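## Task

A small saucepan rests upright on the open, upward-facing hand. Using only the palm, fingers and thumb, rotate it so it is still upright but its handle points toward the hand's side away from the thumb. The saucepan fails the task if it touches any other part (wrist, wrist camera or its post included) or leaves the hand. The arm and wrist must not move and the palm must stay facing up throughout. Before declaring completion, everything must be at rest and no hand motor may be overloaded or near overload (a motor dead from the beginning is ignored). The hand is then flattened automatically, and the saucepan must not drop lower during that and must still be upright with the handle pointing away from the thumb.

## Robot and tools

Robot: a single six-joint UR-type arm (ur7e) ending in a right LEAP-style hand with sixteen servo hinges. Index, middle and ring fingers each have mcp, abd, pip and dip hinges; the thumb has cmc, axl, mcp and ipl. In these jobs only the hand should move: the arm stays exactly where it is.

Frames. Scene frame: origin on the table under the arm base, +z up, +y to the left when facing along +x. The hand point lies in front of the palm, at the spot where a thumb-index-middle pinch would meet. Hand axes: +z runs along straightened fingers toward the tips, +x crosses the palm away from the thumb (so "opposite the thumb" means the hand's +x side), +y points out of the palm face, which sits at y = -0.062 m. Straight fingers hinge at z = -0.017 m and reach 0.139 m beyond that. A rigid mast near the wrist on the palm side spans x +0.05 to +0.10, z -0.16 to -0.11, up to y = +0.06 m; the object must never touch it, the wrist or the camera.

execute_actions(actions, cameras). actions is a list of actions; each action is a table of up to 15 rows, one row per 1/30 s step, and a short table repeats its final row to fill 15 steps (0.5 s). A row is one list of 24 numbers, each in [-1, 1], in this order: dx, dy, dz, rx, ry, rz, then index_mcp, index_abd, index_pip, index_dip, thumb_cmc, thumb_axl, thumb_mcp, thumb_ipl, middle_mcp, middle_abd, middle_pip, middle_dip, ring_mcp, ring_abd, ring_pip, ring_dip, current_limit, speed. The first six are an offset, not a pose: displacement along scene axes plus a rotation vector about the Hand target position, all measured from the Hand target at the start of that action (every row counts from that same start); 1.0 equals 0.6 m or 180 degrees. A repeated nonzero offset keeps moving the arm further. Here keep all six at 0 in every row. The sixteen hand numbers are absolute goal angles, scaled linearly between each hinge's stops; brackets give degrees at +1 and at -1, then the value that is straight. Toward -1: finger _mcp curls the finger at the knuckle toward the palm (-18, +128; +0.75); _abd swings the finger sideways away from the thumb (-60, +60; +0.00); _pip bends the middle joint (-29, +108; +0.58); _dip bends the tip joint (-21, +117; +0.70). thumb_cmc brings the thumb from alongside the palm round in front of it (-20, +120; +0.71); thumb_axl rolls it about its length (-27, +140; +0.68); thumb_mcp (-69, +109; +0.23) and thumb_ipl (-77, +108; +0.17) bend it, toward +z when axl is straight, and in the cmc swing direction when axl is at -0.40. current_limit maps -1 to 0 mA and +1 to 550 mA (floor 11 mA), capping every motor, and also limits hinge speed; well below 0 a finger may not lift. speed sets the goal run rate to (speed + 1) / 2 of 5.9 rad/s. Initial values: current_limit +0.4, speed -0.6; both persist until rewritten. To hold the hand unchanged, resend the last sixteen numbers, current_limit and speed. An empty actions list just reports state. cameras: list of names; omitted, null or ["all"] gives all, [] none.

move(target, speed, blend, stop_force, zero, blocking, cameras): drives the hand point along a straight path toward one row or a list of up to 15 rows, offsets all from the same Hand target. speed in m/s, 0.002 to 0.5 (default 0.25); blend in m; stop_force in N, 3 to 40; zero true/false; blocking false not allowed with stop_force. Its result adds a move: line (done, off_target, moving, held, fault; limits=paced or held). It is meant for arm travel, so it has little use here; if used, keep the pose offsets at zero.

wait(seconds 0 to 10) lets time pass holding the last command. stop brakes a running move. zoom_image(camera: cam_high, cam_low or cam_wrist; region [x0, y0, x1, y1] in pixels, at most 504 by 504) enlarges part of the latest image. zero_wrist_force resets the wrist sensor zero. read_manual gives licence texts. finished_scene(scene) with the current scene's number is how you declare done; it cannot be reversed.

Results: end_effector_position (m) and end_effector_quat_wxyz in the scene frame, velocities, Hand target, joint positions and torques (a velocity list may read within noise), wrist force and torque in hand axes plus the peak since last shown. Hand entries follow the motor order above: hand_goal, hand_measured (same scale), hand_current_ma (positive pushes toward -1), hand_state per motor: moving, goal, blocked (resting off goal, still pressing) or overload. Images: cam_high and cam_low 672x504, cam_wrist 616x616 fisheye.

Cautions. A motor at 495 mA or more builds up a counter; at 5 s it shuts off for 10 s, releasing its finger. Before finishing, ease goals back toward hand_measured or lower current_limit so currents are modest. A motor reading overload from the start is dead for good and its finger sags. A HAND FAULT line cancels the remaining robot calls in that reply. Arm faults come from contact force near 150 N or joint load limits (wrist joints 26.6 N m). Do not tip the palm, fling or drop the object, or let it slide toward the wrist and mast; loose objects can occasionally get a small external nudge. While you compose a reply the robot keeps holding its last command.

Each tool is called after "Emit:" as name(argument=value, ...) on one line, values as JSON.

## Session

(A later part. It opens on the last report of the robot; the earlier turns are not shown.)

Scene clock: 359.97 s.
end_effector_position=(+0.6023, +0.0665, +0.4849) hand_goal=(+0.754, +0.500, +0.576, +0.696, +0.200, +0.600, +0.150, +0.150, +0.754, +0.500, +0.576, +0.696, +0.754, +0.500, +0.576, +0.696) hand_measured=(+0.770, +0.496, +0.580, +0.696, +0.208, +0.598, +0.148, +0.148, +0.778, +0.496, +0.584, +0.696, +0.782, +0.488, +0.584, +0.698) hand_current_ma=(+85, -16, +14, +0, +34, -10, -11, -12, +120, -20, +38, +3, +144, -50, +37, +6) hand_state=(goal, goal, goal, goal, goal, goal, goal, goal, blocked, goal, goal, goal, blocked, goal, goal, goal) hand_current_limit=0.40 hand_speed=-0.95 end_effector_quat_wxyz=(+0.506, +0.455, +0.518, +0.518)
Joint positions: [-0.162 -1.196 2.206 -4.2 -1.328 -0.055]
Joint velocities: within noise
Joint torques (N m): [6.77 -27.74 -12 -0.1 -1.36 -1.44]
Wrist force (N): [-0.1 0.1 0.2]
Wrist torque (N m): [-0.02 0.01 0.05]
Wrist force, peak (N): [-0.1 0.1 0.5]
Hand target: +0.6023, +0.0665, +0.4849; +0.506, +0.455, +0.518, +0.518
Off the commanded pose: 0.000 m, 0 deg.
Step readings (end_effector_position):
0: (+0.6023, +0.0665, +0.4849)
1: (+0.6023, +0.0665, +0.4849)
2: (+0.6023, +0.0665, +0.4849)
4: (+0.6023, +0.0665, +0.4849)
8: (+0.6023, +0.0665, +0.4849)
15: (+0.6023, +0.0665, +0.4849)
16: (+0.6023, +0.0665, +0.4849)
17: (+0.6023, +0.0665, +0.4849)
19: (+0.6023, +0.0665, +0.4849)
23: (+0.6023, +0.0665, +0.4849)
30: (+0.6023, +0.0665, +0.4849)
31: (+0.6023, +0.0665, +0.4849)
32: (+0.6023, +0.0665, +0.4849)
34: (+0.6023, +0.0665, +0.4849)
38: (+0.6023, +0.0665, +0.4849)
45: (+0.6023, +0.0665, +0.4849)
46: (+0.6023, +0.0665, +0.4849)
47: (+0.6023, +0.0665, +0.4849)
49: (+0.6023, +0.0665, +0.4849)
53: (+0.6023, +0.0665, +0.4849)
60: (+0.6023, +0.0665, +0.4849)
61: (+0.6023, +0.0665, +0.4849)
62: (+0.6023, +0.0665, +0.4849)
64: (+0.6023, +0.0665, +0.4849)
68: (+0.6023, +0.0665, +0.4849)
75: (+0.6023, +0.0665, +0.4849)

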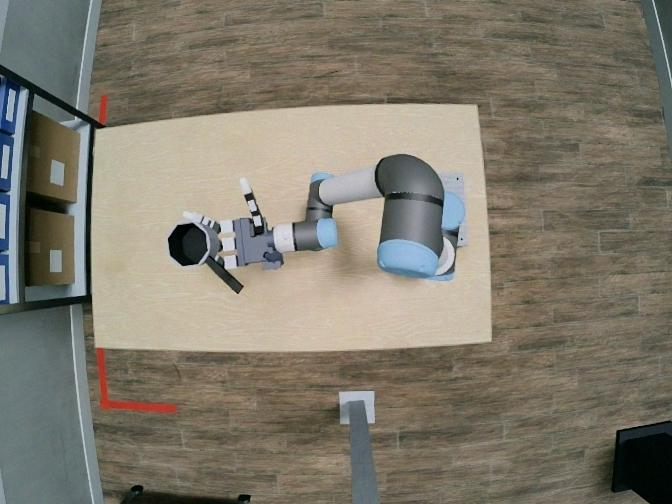

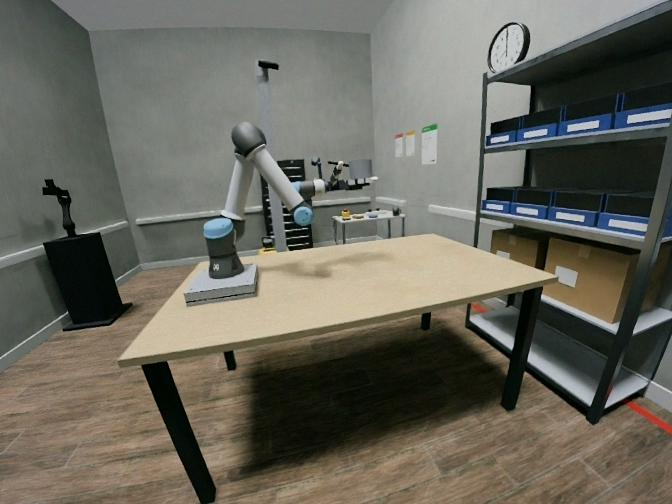

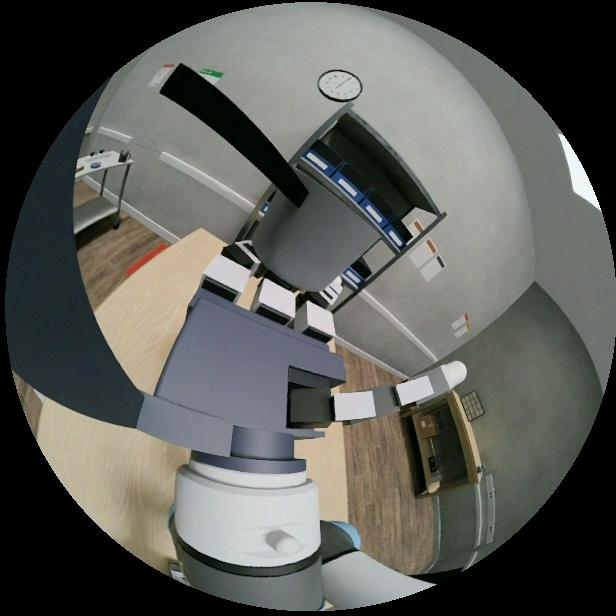

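Emit:
execute_actions(actions=[[[0,0,0,0,0,0,0.754,0.5,0.576,0.696,0.2,0.6,0.15,0.15,0.754,0.5,0.576,0.696,0.78,0.5,0.576,0.696,0.4,-0.95]],[[0,0,0,0,0,0,0.754,0.5,0.576,0.696,0.2,0.6,0.15,0.15,0.754,0.5,0.576,0.696,0.78,0.25,0.576,0.696,0.4,-0.9]],[[0,0,0,0,0,0,0.754,0.5,0.576,0.696,0.2,0.6,0.15,0.15,0.754,0.5,0.576,0.696,0.78,0.25,0.576,0.696,0.4,-0.9]]], cameras=["cam_high","cam_wrist","cam_low"])

Emit:
zoom_image(camera="cam_high", region=[150, 180, 290, 290])

Emit:
zoom_image(camera="cam_wrist", region=[130, 130, 530, 450])

Scene clock: 392.53 s.
end_effector_position=(+0.6023, +0.0665, +0.4849) hand_goal=(+0.754, +0.500, +0.576, +0.696, +0.200, +0.600, +0.150, +0.150, +0.754, +0.500, +0.576, +0.696, +0.780, +0.250, +0.576, +0.696) hand_measured=(+0.770, +0.496, +0.580, +0.696, +0.208, +0.598, +0.148, +0.148, +0.780, +0.498, +0.584, +0.696, +0.800, +0.262, +0.584, +0.698) hand_current_ma=(+85, -16, +14, +0, +34, -10, -11, -12, +135, -10, +38, +3, +98, +47, +37, +6) hand_state=(goal, goal, goal, goal, goal, goal, goal, goal, blocked, goal, goal, goal, goal, goal, goal, goal) hand_current_limit=0.40 hand_speed=-0.90 end_effector_quat_wxyz=(+0.506, +0.455, +0.518, +0.518)
Joint positions: [-0.162 -1.196 2.206 -4.2 -1.328 -0.055]
Joint velocities: within noise
Joint torques (N m): [4 -28.99 -12.75 0.01 -1.17 -1.38]
Wrist force (N): [0.1 0.0 0.2]
Wrist torque (N m): [-0.03 -0.02 0.05]
Wrist force, peak (N): [0.1 0.1 0.6]
Hand target: +0.6023, +0.0665, +0.4849; +0.506, +0.455, +0.518, +0.518
Off the commanded pose: 0.000 m, 0 deg.
Step readings (end_effector_position):
0: (+0.6023, +0.0665, +0.4849)
1: (+0.6023, +0.0665, +0.4849)
2: (+0.6023, +0.0665, +0.4849)
4: (+0.6023, +0.0665, +0.4849)
8: (+0.6023, +0.0665, +0.4849)
15: (+0.6023, +0.0665, +0.4849)
16: (+0.6023, +0.0665, +0.4849)
17: (+0.6023, +0.0665, +0.4849)
19: (+0.6023, +0.0665, +0.4849)
23: (+0.6023, +0.0665, +0.4849)
30: (+0.6023, +0.0665, +0.4849)
31: (+0.6023, +0.0665, +0.4849)
32: (+0.6023, +0.0665, +0.4849)
34: (+0.6023, +0.0665, +0.4849)
38: (+0.6023, +0.0665, +0.4849)
45: (+0.6023, +0.0665, +0.4849)

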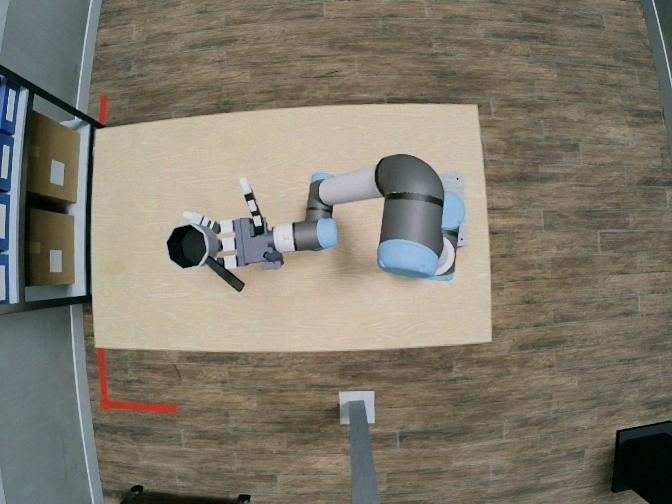

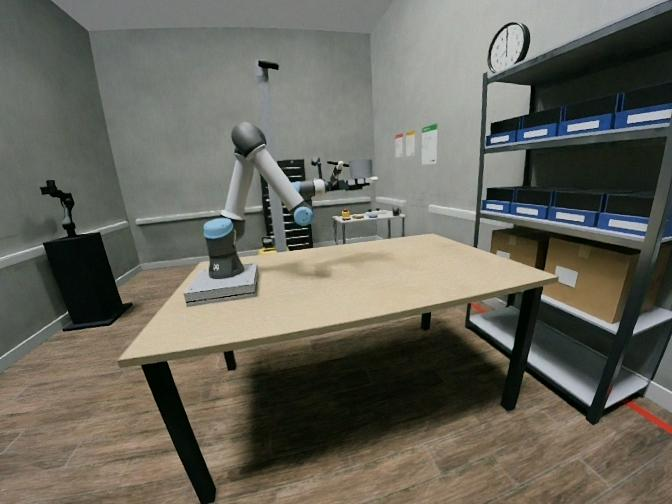

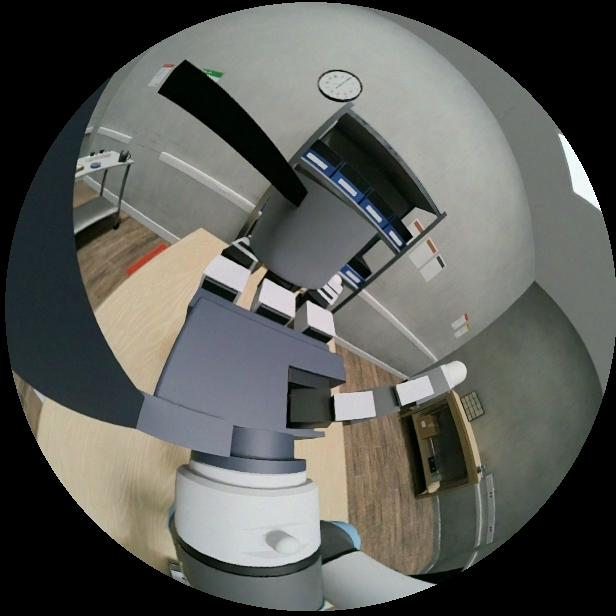

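Scaled by 3.600 from the camera's 672x504 image, which has a finer 960x720 frame.

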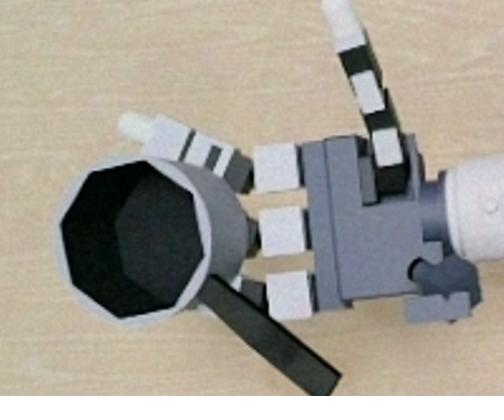

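Scaled by 1.260 from the camera's 616x616 image, which has a finer 880x880 frame.

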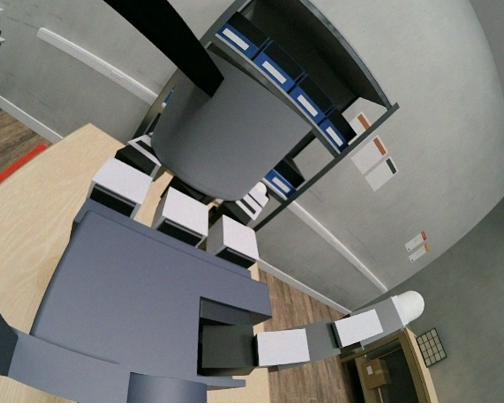

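Emit:
execute_actions(actions=[[[0,0,0,0,0,0,0.754,0.5,0.576,0.696,0.2,0.6,0.15,0.15,0.754,0.5,0.576,0.696,0.78,0.0,0.576,0.696,0.4,-0.9]],[[0,0,0,0,0,0,0.754,0.5,0.576,0.696,0.2,0.6,0.15,0.15,0.754,0.5,0.576,0.696,0.78,0.0,0.576,0.696,0.4,-0.9]],[[0,0,0,0,0,0,0.754,0.5,0.576,0.696,0.2,0.6,0.15,0.15,0.754,0.5,0.576,0.696,0.74,0.0,0.576,0.696,0.4,-0.9]]], cameras=["cam_high","cam_wrist","cam_low"])

Emit:
zoom_image(camera="cam_high", region=[150, 180, 290, 290])

Emit:
zoom_image(camera="cam_wrist", region=[130, 130, 530, 450])

Emit:
zoom_image(camera="cam_low", region=[300, 145, 390, 205])

Scene clock: 401.23 s.
end_effector_position=(+0.6023, +0.0665, +0.4849) hand_goal=(+0.754, +0.500, +0.576, +0.696, +0.200, +0.600, +0.150, +0.150, +0.754, +0.500, +0.576, +0.696, +0.740, +0.000, +0.576, +0.696) hand_measured=(+0.770, +0.496, +0.580, +0.696, +0.208, +0.598, +0.148, +0.148, +0.780, +0.498, +0.584, +0.696, +0.790, +0.002, +0.584, +0.698) hand_current_ma=(+85, -16, +14, +0, +34, -10, -11, -12, +135, -10, +38, +3, +264, +11, +37, +6) hand_state=(goal, goal, goal, goal, goal, goal, goal, goal, blocked, goal, goal, goal, blocked, goal, goal, goal) hand_current_limit=0.40 hand_speed=-0.90 end_effector_quat_wxyz=(+0.506, +0.455, +0.518, +0.518)
Joint positions: [-0.162 -1.196 2.206 -4.2 -1.328 -0.055]
Joint velocities: within noise
Joint torques (N m): [4.03 -28.07 -13.1 -0.32 -0.93 -1.32]
Wrist force (N): [0.0 0.0 0.3]
Wrist torque (N m): [-0.04 -0.01 0.03]
Wrist force, peak (N): [-0.2 0.0 0.6]
Hand target: +0.6023, +0.0665, +0.4849; +0.506, +0.455, +0.518, +0.518
Off the commanded pose: 0.000 m, 0 deg.
Step readings (end_effector_position):
0: (+0.6023, +0.0665, +0.4849)
1: (+0.6023, +0.0665, +0.4849)
2: (+0.6023, +0.0665, +0.4849)
4: (+0.6023, +0.0665, +0.4849)
8: (+0.6023, +0.0665, +0.4849)
15: (+0.6023, +0.0665, +0.4849)
16: (+0.6023, +0.0665, +0.4849)
17: (+0.6023, +0.0665, +0.4849)
19: (+0.6023, +0.0665, +0.4849)
23: (+0.6023, +0.0665, +0.4849)
30: (+0.6023, +0.0665, +0.4849)
31: (+0.6023, +0.0665, +0.4849)
32: (+0.6023, +0.0665, +0.4849)
34: (+0.6023, +0.0665, +0.4849)
38: (+0.6023, +0.0665, +0.4849)
45: (+0.6023, +0.0665, +0.4849)

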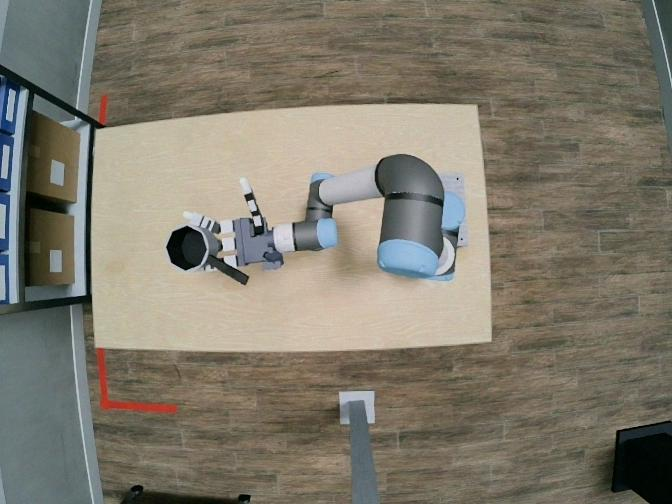

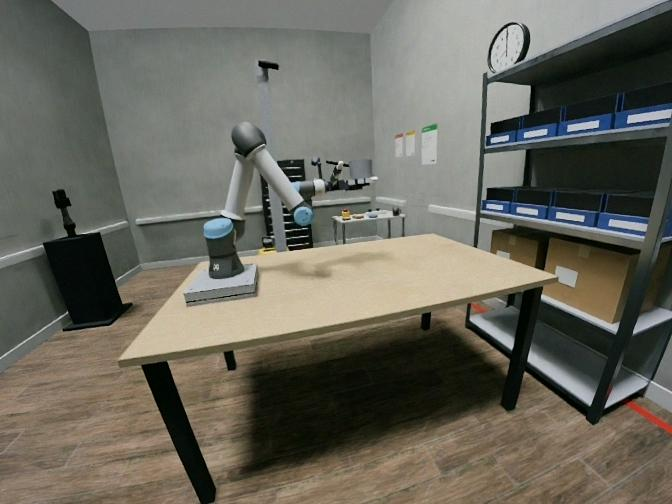

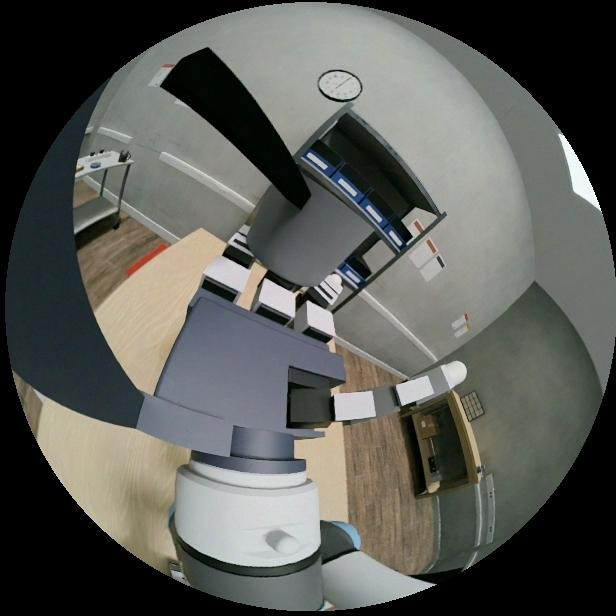

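Scaled by 3.600 from the camera's 672x504 image, which has a finer 960x720 frame.

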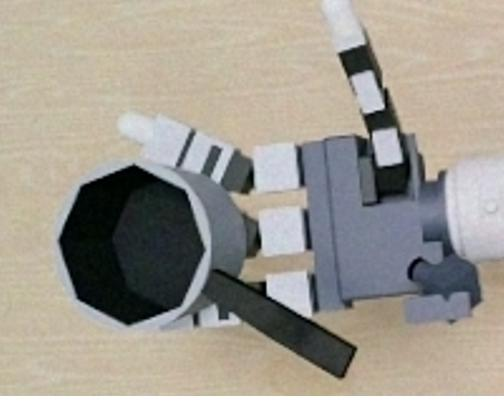

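Scaled by 1.260 from the camera's 616x616 image, which has a finer 880x880 frame.

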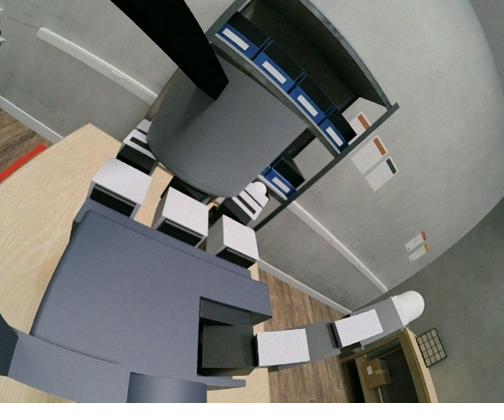

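Scaled by 5.600 from the camera's 672x504 image, which has a finer 960x720 frame.

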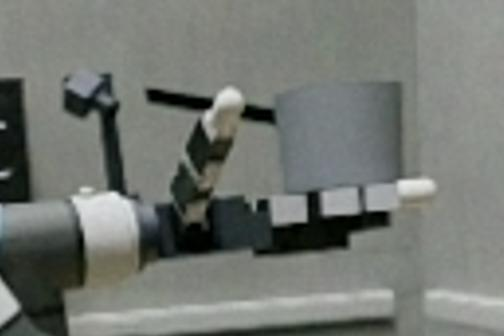

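Emit:
execute_actions(actions=[[[0,0,0,0,0,0,0.754,0.5,0.576,0.696,0.2,0.6,0.15,0.15,0.79,0.5,0.576,0.696,0.74,0.0,0.576,0.696,0.4,-0.9]],[[0,0,0,0,0,0,0.754,0.5,0.576,0.696,0.2,0.6,0.15,0.15,0.79,0.1,0.576,0.696,0.74,0.0,0.576,0.696,0.4,-0.9]],[[0,0,0,0,0,0,0.754,0.5,0.576,0.696,0.2,0.6,0.15,0.15,0.79,0.1,0.576,0.696,0.74,0.0,0.576,0.696,0.4,-0.9]],[[0,0,0,0,0,0,0.754,0.5,0.576,0.696,0.2,0.6,0.15,0.15,0.79,0.1,0.576,0.696,0.74,0.0,0.576,0.696,0.4,-0.9]]], cameras=["cam_high","cam_wrist","cam_low"])

Emit:
zoom_image(camera="cam_high", region=[150, 180, 290, 290])

Emit:
zoom_image(camera="cam_wrist", region=[130, 130, 530, 450])

Emit:
zoom_image(camera="cam_low", region=[300, 145, 390, 205])

Scene clock: 424.53 s.
end_effector_position=(+0.6023, +0.0665, +0.4849) hand_goal=(+0.754, +0.500, +0.576, +0.696, +0.200, +0.600, +0.150, +0.150, +0.790, +0.100, +0.576, +0.696, +0.740, +0.000, +0.576, +0.696) hand_measured=(+0.772, +0.496, +0.580, +0.696, +0.208, +0.598, +0.148, +0.148, +0.798, +0.102, +0.584, +0.696, +0.790, +0.002, +0.584, +0.698) hand_current_ma=(+93, -15, +14, +0, +34, -10, -11, -12, +45, +11, +38, +3, +264, +10, +37, +6) hand_state=(goal, goal, goal, goal, goal, goal, goal, goal, goal, goal, goal, goal, blocked, goal, goal, goal) hand_current_limit=0.40 hand_speed=-0.90 end_effector_quat_wxyz=(+0.506, +0.455, +0.518, +0.518)
Joint positions: [-0.162 -1.196 2.206 -4.2 -1.328 -0.055]
Joint velocities: within noise
Joint torques (N m): [3.67 -30.91 -12.07 -0.15 -0.58 -1.49]
Wrist force (N): [-0.1 0.2 0.3]
Wrist torque (N m): [-0.01 0.01 0.01]
Wrist force, peak (N): [-0.1 0.0 0.6]
Hand target: +0.6023, +0.0665, +0.4849; +0.506, +0.455, +0.518, +0.518
Off the commanded pose: 0.000 m, 0 deg.
Step readings (end_effector_position):
0: (+0.6023, +0.0665, +0.4849)
1: (+0.6023, +0.0665, +0.4849)
2: (+0.6023, +0.0665, +0.4849)
4: (+0.6023, +0.0665, +0.4849)
8: (+0.6023, +0.0665, +0.4849)
15: (+0.6023, +0.0665, +0.4849)
16: (+0.6023, +0.0665, +0.4849)
17: (+0.6023, +0.0665, +0.4849)
19: (+0.6023, +0.0665, +0.4849)
23: (+0.6023, +0.0665, +0.4849)
30: (+0.6023, +0.0665, +0.4849)
31: (+0.6023, +0.0665, +0.4849)
32: (+0.6023, +0.0665, +0.4849)
34: (+0.6023, +0.0665, +0.4849)
38: (+0.6023, +0.0665, +0.4849)
45: (+0.6023, +0.0665, +0.4849)
46: (+0.6023, +0.0665, +0.4849)
47: (+0.6023, +0.0665, +0.4849)
49: (+0.6023, +0.0665, +0.4849)
53: (+0.6023, +0.0665, +0.4849)
60: (+0.6023, +0.0665, +0.4849)

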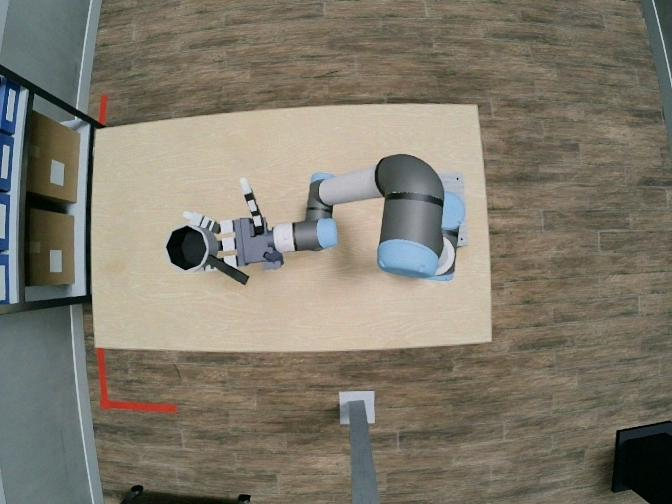

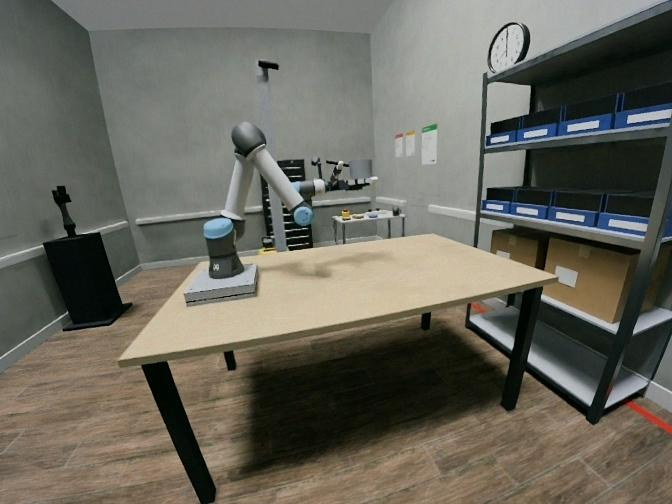

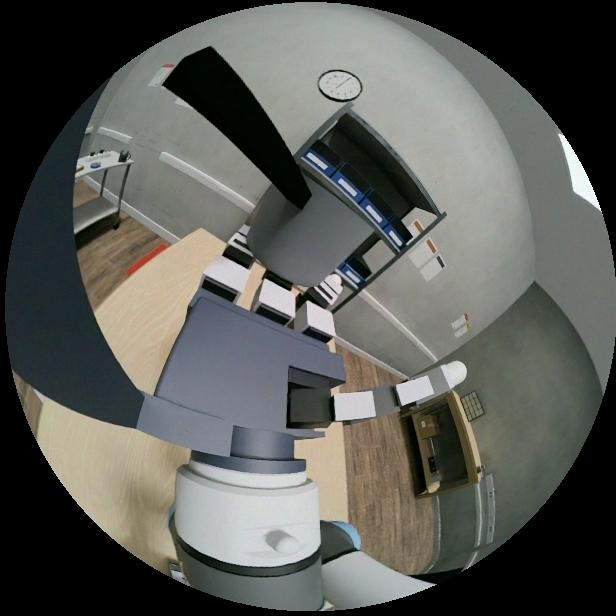

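Scaled by 3.600 from the camera's 672x504 image, which has a finer 960x720 frame.

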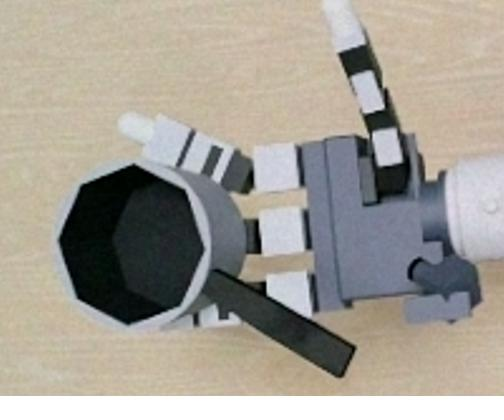

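Scaled by 1.260 from the camera's 616x616 image, which has a finer 880x880 frame.

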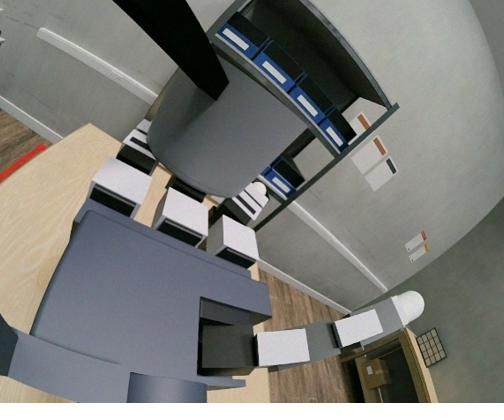

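Scaled by 5.600 from the camera's 672x504 image, which has a finer 960x720 frame.

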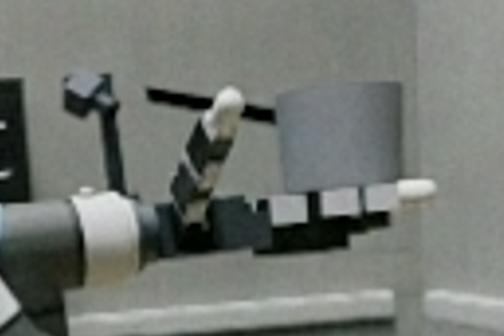

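Emit:
execute_actions(actions=[[[0,0,0,0,0,0,0.754,0.5,0.576,0.696,0.2,0.6,0.15,0.15,0.79,0.0,0.576,0.696,0.74,0.0,0.576,0.696,0.4,-0.9]],[[0,0,0,0,0,0,0.754,0.5,0.576,0.696,0.2,0.6,0.15,0.15,0.74,0.0,0.576,0.696,0.74,0.0,0.576,0.696,0.4,-0.9]],[[0,0,0,0,0,0,0.8,0.5,0.576,0.696,0.2,0.6,0.15,0.15,0.74,0.0,0.576,0.696,0.74,0.0,0.576,0.696,0.4,-0.9]],[[0,0,0,0,0,0,0.8,0.0,0.576,0.696,0.2,0.6,0.15,0.15,0.74,0.0,0.576,0.696,0.74,0.0,0.576,0.696,0.4,-0.9]],[[0,0,0,0,0,0,0.8,0.0,0.576,0.696,0.2,0.6,0.15,0.15,0.74,0.0,0.576,0.696,0.74,0.0,0.576,0.696,0.4,-0.9]],[[0,0,0,0,0,0,0.8,0.0,0.576,0.696,0.2,0.6,0.15,0.15,0.74,0.0,0.576,0.696,0.74,0.0,0.576,0.696,0.4,-0.9]],[[0,0,0,0,0,0,0.74,0.0,0.576,0.696,0.2,0.6,0.15,0.15,0.74,0.0,0.576,0.696,0.74,0.0,0.576,0.696,0.4,-0.9]]], cameras=["cam_high","cam_wrist","cam_low"])

Emit:
zoom_image(camera="cam_high", region=[150, 180, 290, 290])

Emit:
zoom_image(camera="cam_wrist", region=[130, 130, 530, 450])

Emit:
zoom_image(camera="cam_low", region=[300, 145, 390, 205])

Scene clock: 441.10 s.
end_effector_position=(+0.6023, +0.0665, +0.4849) hand_goal=(+0.740, +0.000, +0.576, +0.696, +0.200, +0.600, +0.150, +0.150, +0.740, +0.000, +0.576, +0.696, +0.740, +0.000, +0.576, +0.696) hand_measured=(+0.782, +0.012, +0.580, +0.696, +0.208, +0.598, +0.148, +0.148, +0.784, +0.000, +0.586, +0.698, +0.784, +0.002, +0.582, +0.698) hand_current_ma=(+213, +46, +20, +0, +34, -10, -11, -12, +226, +3, +45, +5, +231, +10, +31, +6) hand_state=(blocked, goal, goal, goal, goal, goal, goal, goal, blocked, goal, goal, goal, blocked, goal, goal, goal) hand_current_limit=0.40 hand_speed=-0.90 end_effector_quat_wxyz=(+0.506, +0.455, +0.518, +0.518)
Joint positions: [-0.162 -1.196 2.206 -4.2 -1.328 -0.055]
Joint velocities: within noise
Joint torques (N m): [2.81 -29.31 -12.92 -0.5 -0.8 -1.43]
Wrist force (N): [0.1 0.0 0.5]
Wrist torque (N m): [-0.05 -0.03 0.01]
Wrist force, peak (N): [0.1 -0.2 0.5]
Hand target: +0.6023, +0.0665, +0.4849; +0.506, +0.455, +0.518, +0.518
Off the commanded pose: 0.000 m, 0 deg.
Step readings (end_effector_position):
0: (+0.6023, +0.0665, +0.4849)
1: (+0.6023, +0.0665, +0.4849)
2: (+0.6023, +0.0665, +0.4849)
4: (+0.6023, +0.0665, +0.4849)
8: (+0.6023, +0.0665, +0.4849)
15: (+0.6023, +0.0665, +0.4849)
16: (+0.6023, +0.0665, +0.4849)
17: (+0.6023, +0.0665, +0.4849)
19: (+0.6023, +0.0665, +0.4849)
23: (+0.6023, +0.0665, +0.4849)
30: (+0.6023, +0.0665, +0.4849)
31: (+0.6023, +0.0665, +0.4849)
32: (+0.6023, +0.0665, +0.4849)
34: (+0.6023, +0.0665, +0.4849)
38: (+0.6023, +0.0665, +0.4849)
45: (+0.6023, +0.0665, +0.4849)
46: (+0.6023, +0.0665, +0.4849)
47: (+0.6023, +0.0665, +0.4849)
49: (+0.6023, +0.0665, +0.4849)
53: (+0.6023, +0.0665, +0.4849)
60: (+0.6023, +0.0665, +0.4849)
61: (+0.6023, +0.0665, +0.4849)
62: (+0.6023, +0.0665, +0.4849)
64: (+0.6023, +0.0665, +0.4849)
68: (+0.6023, +0.0665, +0.4849)
75: (+0.6023, +0.0665, +0.4849)
76: (+0.6023, +0.0665, +0.4849)
77: (+0.6023, +0.0665, +0.4849)
79: (+0.6023, +0.0665, +0.4849)
83: (+0.6023, +0.0665, +0.4849)
90: (+0.6023, +0.0665, +0.4849)
91: (+0.6023, +0.0665, +0.4849)
92: (+0.6023, +0.0665, +0.4849)
94: (+0.6023, +0.0665, +0.4849)
98: (+0.6023, +0.0665, +0.4849)
105: (+0.6023, +0.0665, +0.4849)

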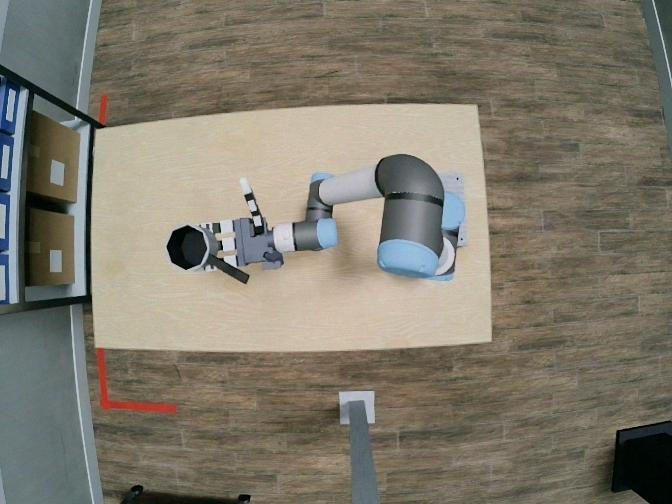

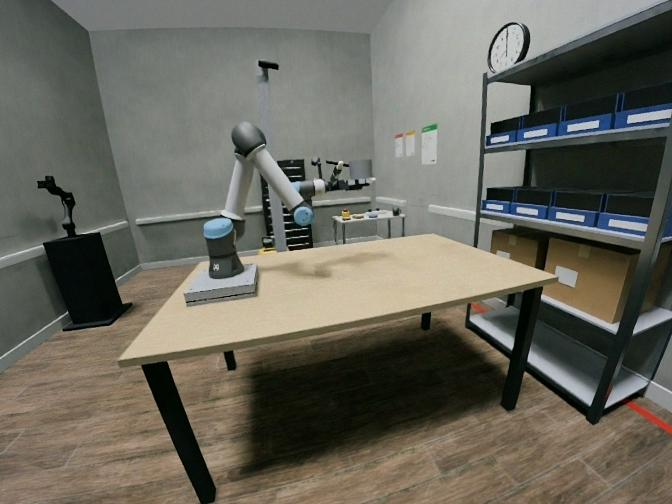

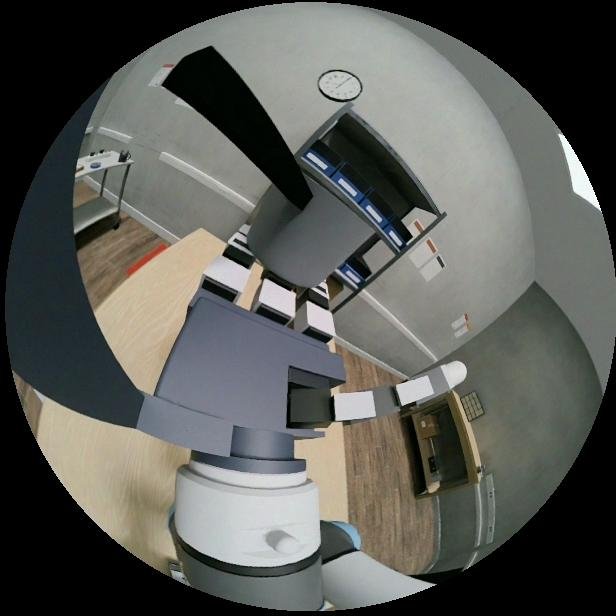

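Scaled by 3.600 from the camera's 672x504 image, which has a finer 960x720 frame.

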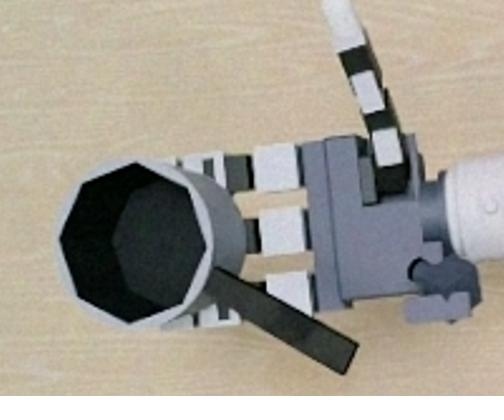

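Scaled by 1.260 from the camera's 616x616 image, which has a finer 880x880 frame.

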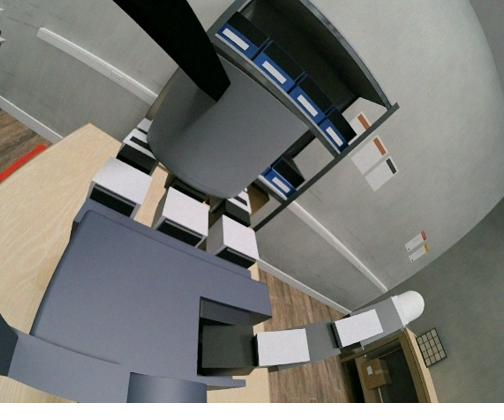

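Scaled by 5.600 from the camera's 672x504 image, which has a finer 960x720 frame.

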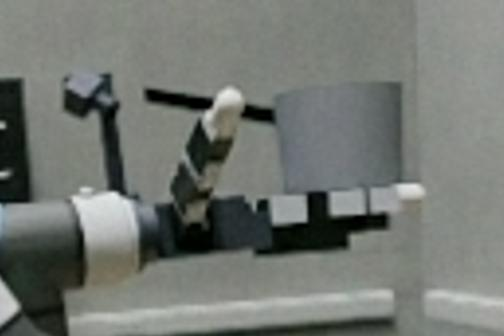

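Emit:
execute_actions(actions=[[[0,0,0,0,0,0,0.74,0.5,0.576,0.696,0.2,0.6,0.15,0.15,0.74,0.5,0.576,0.696,0.74,0.5,0.576,0.696,0.4,-0.94]],[[0,0,0,0,0,0,0.74,0.5,0.576,0.696,0.2,0.6,0.15,0.15,0.74,0.5,0.576,0.696,0.74,0.5,0.576,0.696,0.4,-0.94]],[[0,0,0,0,0,0,0.74,0.5,0.576,0.696,0.2,0.6,0.15,0.15,0.74,0.5,0.576,0.696,0.74,0.5,0.576,0.696,0.4,-0.94]],[[0,0,0,0,0,0,0.74,0.5,0.576,0.696,0.2,0.6,0.15,0.15,0.74,0.5,0.576,0.696,0.74,0.5,0.576,0.696,0.4,-0.94]],[[0,0,0,0,0,0,0.74,0.5,0.576,0.696,0.2,0.6,0.15,0.15,0.74,0.5,0.576,0.696,0.74,0.5,0.576,0.696,0.4,-0.94]],[[0,0,0,0,0,0,0.74,0.5,0.576,0.696,0.2,0.6,0.15,0.15,0.74,0.5,0.576,0.696,0.74,0.5,0.576,0.696,0.4,-0.94]]], cameras=["cam_high","cam_wrist","cam_low"])

Emit:
zoom_image(camera="cam_high", region=[150, 180, 290, 290])

Emit:
zoom_image(camera="cam_wrist", region=[130, 130, 530, 450])

Emit:
zoom_image(camera="cam_low", region=[300, 145, 390, 205])

Scene clock: 458.87 s.
end_effector_position=(+0.6023, +0.0665, +0.4849) hand_goal=(+0.740, +0.500, +0.576, +0.696, +0.200, +0.600, +0.150, +0.150, +0.740, +0.500, +0.576, +0.696, +0.740, +0.500, +0.576, +0.696) hand_measured=(+0.776, +0.496, +0.580, +0.696, +0.208, +0.598, +0.148, +0.148, +0.782, +0.492, +0.586, +0.698, +0.784, +0.490, +0.584, +0.698) hand_current_ma=(+184, -20, +21, +0, +35, -10, -11, -12, +214, -31, +44, +5, +231, -40, +33, +6) hand_state=(blocked, goal, goal, goal, goal, goal, goal, goal, blocked, goal, goal, goal, blocked, goal, goal, goal) hand_current_limit=0.40 hand_speed=-0.94 end_effector_quat_wxyz=(+0.506, +0.455, +0.518, +0.518)
Joint positions: [-0.162 -1.196 2.206 -4.2 -1.328 -0.055]
Joint velocities: within noise
Joint torques (N m): [2.47 -29.93 -13.06 -0.48 -0.43 -1.18]
Wrist force (N): [-0.1 -0.1 0.3]
Wrist torque (N m): [-0.07 -0.01 0.07]
Wrist force, peak (N): [-0.3 0.0 0.5]
Hand target: +0.6023, +0.0665, +0.4849; +0.506, +0.455, +0.518, +0.518
Off the commanded pose: 0.000 m, 0 deg.
Step readings (end_effector_position):
0: (+0.6023, +0.0665, +0.4849)
1: (+0.6023, +0.0665, +0.4849)
2: (+0.6023, +0.0665, +0.4849)
4: (+0.6023, +0.0665, +0.4849)
8: (+0.6023, +0.0665, +0.4849)
15: (+0.6023, +0.0665, +0.4849)
16: (+0.6023, +0.0665, +0.4849)
17: (+0.6023, +0.0665, +0.4849)
19: (+0.6023, +0.0665, +0.4849)
23: (+0.6023, +0.0665, +0.4849)
30: (+0.6023, +0.0665, +0.4849)
31: (+0.6023, +0.0665, +0.4849)
32: (+0.6023, +0.0665, +0.4849)
34: (+0.6023, +0.0665, +0.4849)
38: (+0.6023, +0.0665, +0.4849)
45: (+0.6023, +0.0665, +0.4849)
46: (+0.6023, +0.0665, +0.4849)
47: (+0.6023, +0.0665, +0.4849)
49: (+0.6023, +0.0665, +0.4849)
53: (+0.6023, +0.0665, +0.4849)
60: (+0.6023, +0.0665, +0.4849)
61: (+0.6023, +0.0665, +0.4849)
62: (+0.6023, +0.0665, +0.4849)
64: (+0.6023, +0.0665, +0.4849)
68: (+0.6023, +0.0665, +0.4849)
75: (+0.6023, +0.0665, +0.4849)
76: (+0.6023, +0.0665, +0.4849)
77: (+0.6023, +0.0665, +0.4849)
79: (+0.6023, +0.0665, +0.4849)
83: (+0.6023, +0.0665, +0.4849)
90: (+0.6023, +0.0665, +0.4849)

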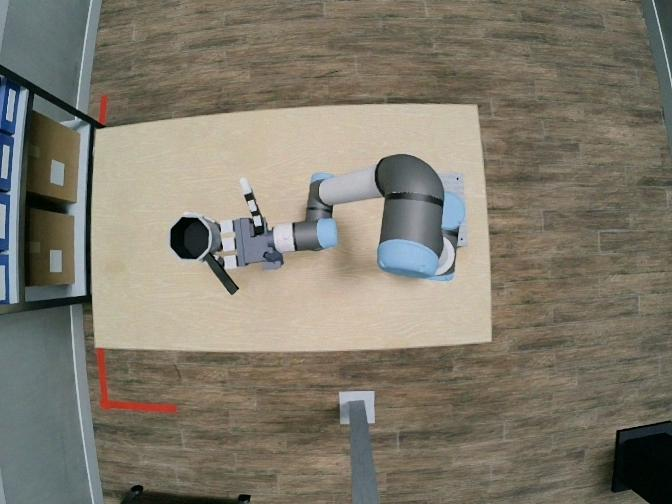

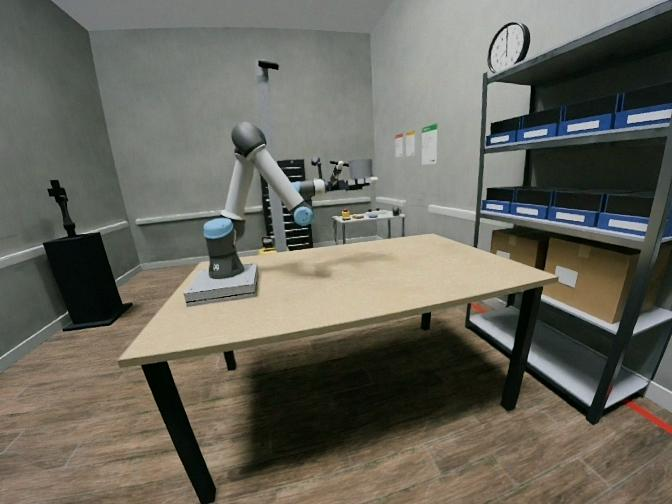

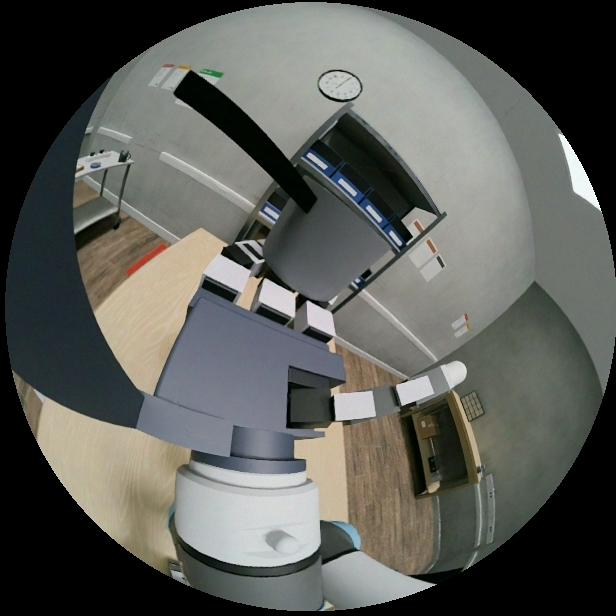

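Scaled by 3.600 from the camera's 672x504 image, which has a finer 960x720 frame.

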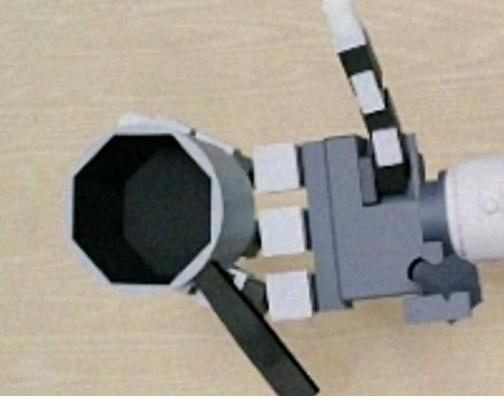

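Scaled by 1.260 from the camera's 616x616 image, which has a finer 880x880 frame.

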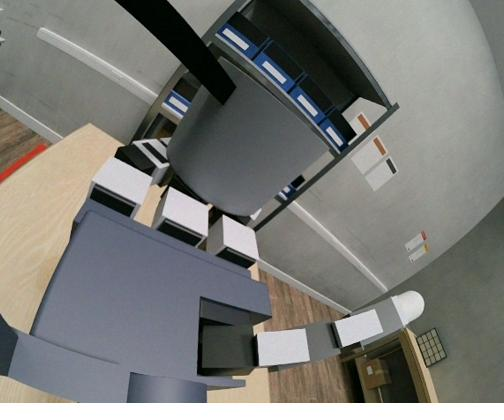

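Scaled by 5.600 from the camera's 672x504 image, which has a finer 960x720 frame.

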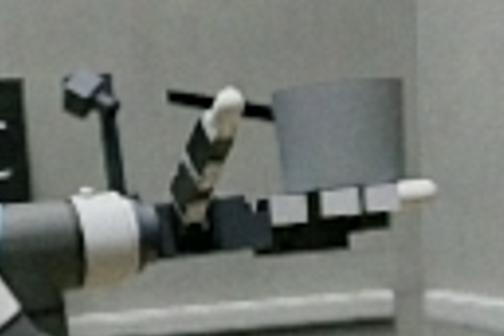

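Emit:
wait(seconds=0.1, cameras=["cam_high","cam_wrist","cam_low"])

Emit:
zoom_image(camera="cam_high", region=[150, 180, 290, 290])

Scene clock: 473.80 s.
end_effector_position=(+0.6023, +0.0665, +0.4849) hand_goal=(+0.740, +0.500, +0.576, +0.696, +0.200, +0.600, +0.150, +0.150, +0.740, +0.500, +0.576, +0.696, +0.740, +0.500, +0.576, +0.696) hand_measured=(+0.776, +0.496, +0.580, +0.696, +0.208, +0.598, +0.148, +0.148, +0.782, +0.492, +0.586, +0.698, +0.784, +0.490, +0.584, +0.698) hand_current_ma=(+184, -19, +21, +0, +35, -10, -11, -12, +213, -31, +44, +5, +231, -39, +33, +6) hand_state=(blocked, goal, goal, goal, goal, goal, goal, goal, blocked, goal, goal, goal, blocked, goal, goal, goal) hand_current_limit=0.40 hand_speed=-0.94 end_effector_quat_wxyz=(+0.506, +0.455, +0.518, +0.518)
Joint positions: [-0.162 -1.196 2.206 -4.2 -1.328 -0.055]
Joint velocities: within noise
Joint torques (N m): [1.35 -30.77 -12.5 -0.67 -0.67 -1.34]
Wrist force (N): [-0.1 0.1 0.5]
Wrist torque (N m): [-0.06 -0.01 0.07]
Wrist force, peak (N): [0.0 0.0 0.5]
Hand target: +0.6023, +0.0665, +0.4849; +0.506, +0.455, +0.518, +0.518
Off the commanded pose: 0.000 m, 0 deg.
wait: 0.10 s; at rest from the start

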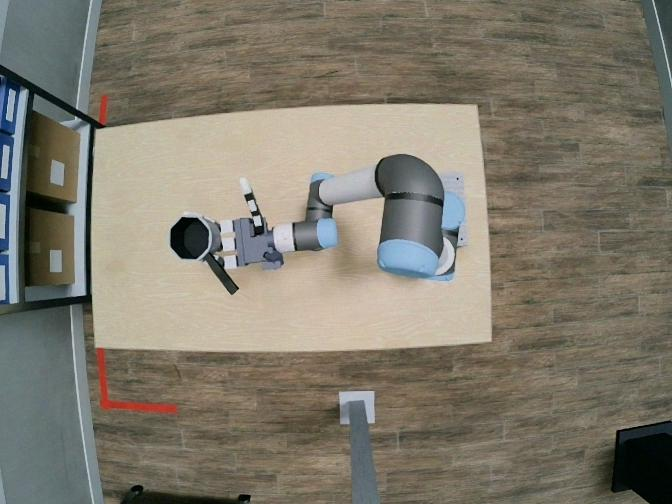

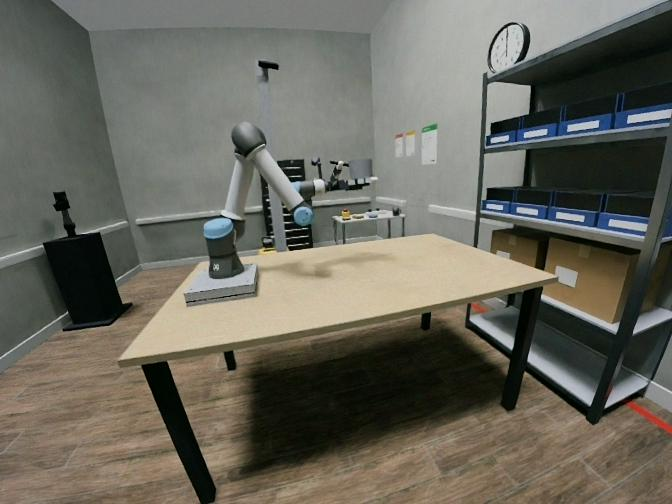

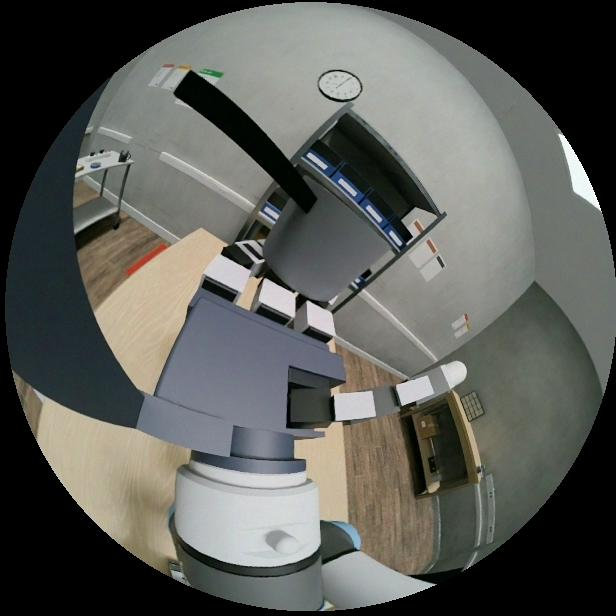

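Scaled by 3.600 from the camera's 672x504 image, which has a finer 960x720 frame.

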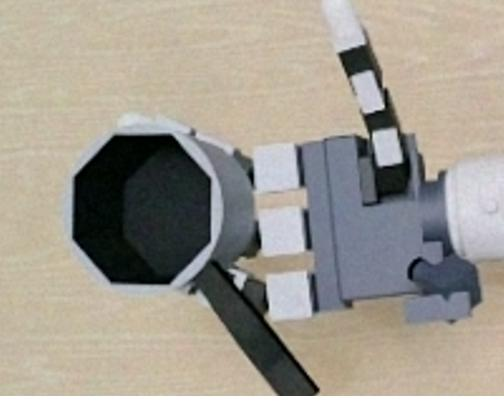

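Emit:
execute_actions(actions=[[[0,0,0,0,0,0,0.74,0.5,0.576,0.696,0.2,0.6,0.15,0.15,0.74,0.5,0.576,0.696,0.81,0.5,0.576,0.696,0.4,-0.94]],[[0,0,0,0,0,0,0.74,0.5,0.576,0.696,0.2,0.6,0.15,0.15,0.74,0.5,0.576,0.696,0.83,0.5,0.576,0.696,0.4,-0.94]]], cameras=["cam_high"])

Emit:
zoom_image(camera="cam_high", region=[150, 180, 290, 290])

Scene clock: 479.27 s.
end_effector_position=(+0.6023, +0.0665, +0.4849) hand_goal=(+0.740, +0.500, +0.576, +0.696, +0.200, +0.600, +0.150, +0.150, +0.740, +0.500, +0.576, +0.696, +0.830, +0.500, +0.576, +0.696) hand_measured=(+0.772, +0.496, +0.580, +0.696, +0.208, +0.598, +0.148, +0.148, +0.782, +0.494, +0.586, +0.698, +0.840, +0.496, +0.584, +0.698) hand_current_ma=(+164, -15, +21, +0, +35, -10, -10, -12, +213, -24, +44, +5, +49, -16, +33, +6) hand_state=(blocked, goal, goal, goal, goal, goal, goal, goal, blocked, goal, goal, goal, goal, goal, goal, goal) hand_current_limit=0.40 hand_speed=-0.94 end_effector_quat_wxyz=(+0.506, +0.455, +0.518, +0.518)
Joint positions: [-0.162 -1.196 2.206 -4.2 -1.328 -0.055]
Joint velocities: within noise
Joint torques (N m): [1.7 -30.69 -13.9 -0.53 -0.65 -1.28]
Wrist force (N): [-0.1 0.1 0.3]
Wrist torque (N m): [-0.05 -0.01 0.08]
Wrist force, peak (N): [-0.2 -0.1 0.5]
Hand target: +0.6023, +0.0665, +0.4849; +0.506, +0.455, +0.518, +0.518
Off the commanded pose: 0.000 m, 0 deg.
Step readings (end_effector_position):
0: (+0.6023, +0.0665, +0.4849)
1: (+0.6023, +0.0665, +0.4849)
2: (+0.6023, +0.0665, +0.4849)
4: (+0.6023, +0.0665, +0.4849)
8: (+0.6023, +0.0665, +0.4849)
15: (+0.6023, +0.0665, +0.4849)
16: (+0.6023, +0.0665, +0.4849)
17: (+0.6023, +0.0665, +0.4849)
19: (+0.6023, +0.0665, +0.4849)
23: (+0.6023, +0.0665, +0.4849)
30: (+0.6023, +0.0665, +0.4849)
Images, in order (width x height): cam_high 672x504.

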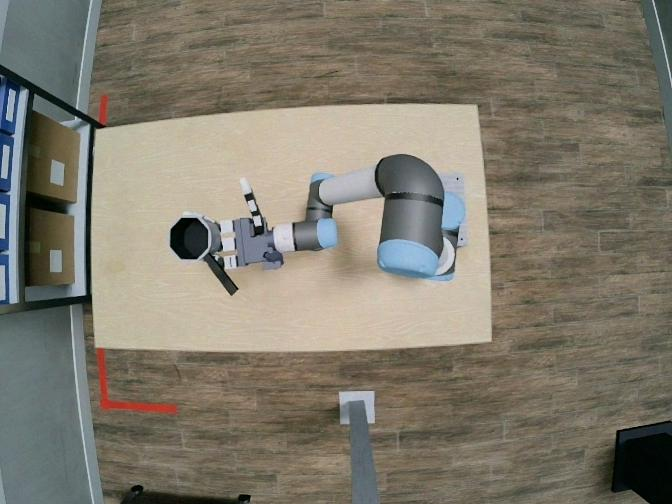

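Scaled by 3.600 from the camera's 672x504 image, which has a finer 960x720 frame.

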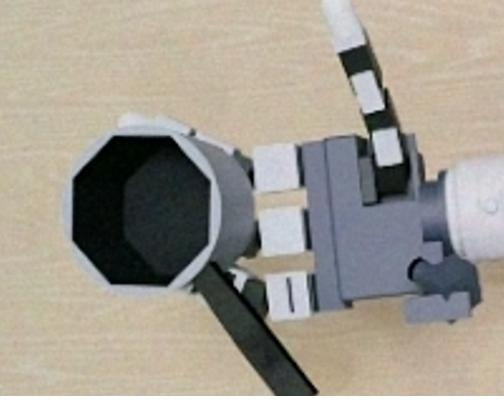

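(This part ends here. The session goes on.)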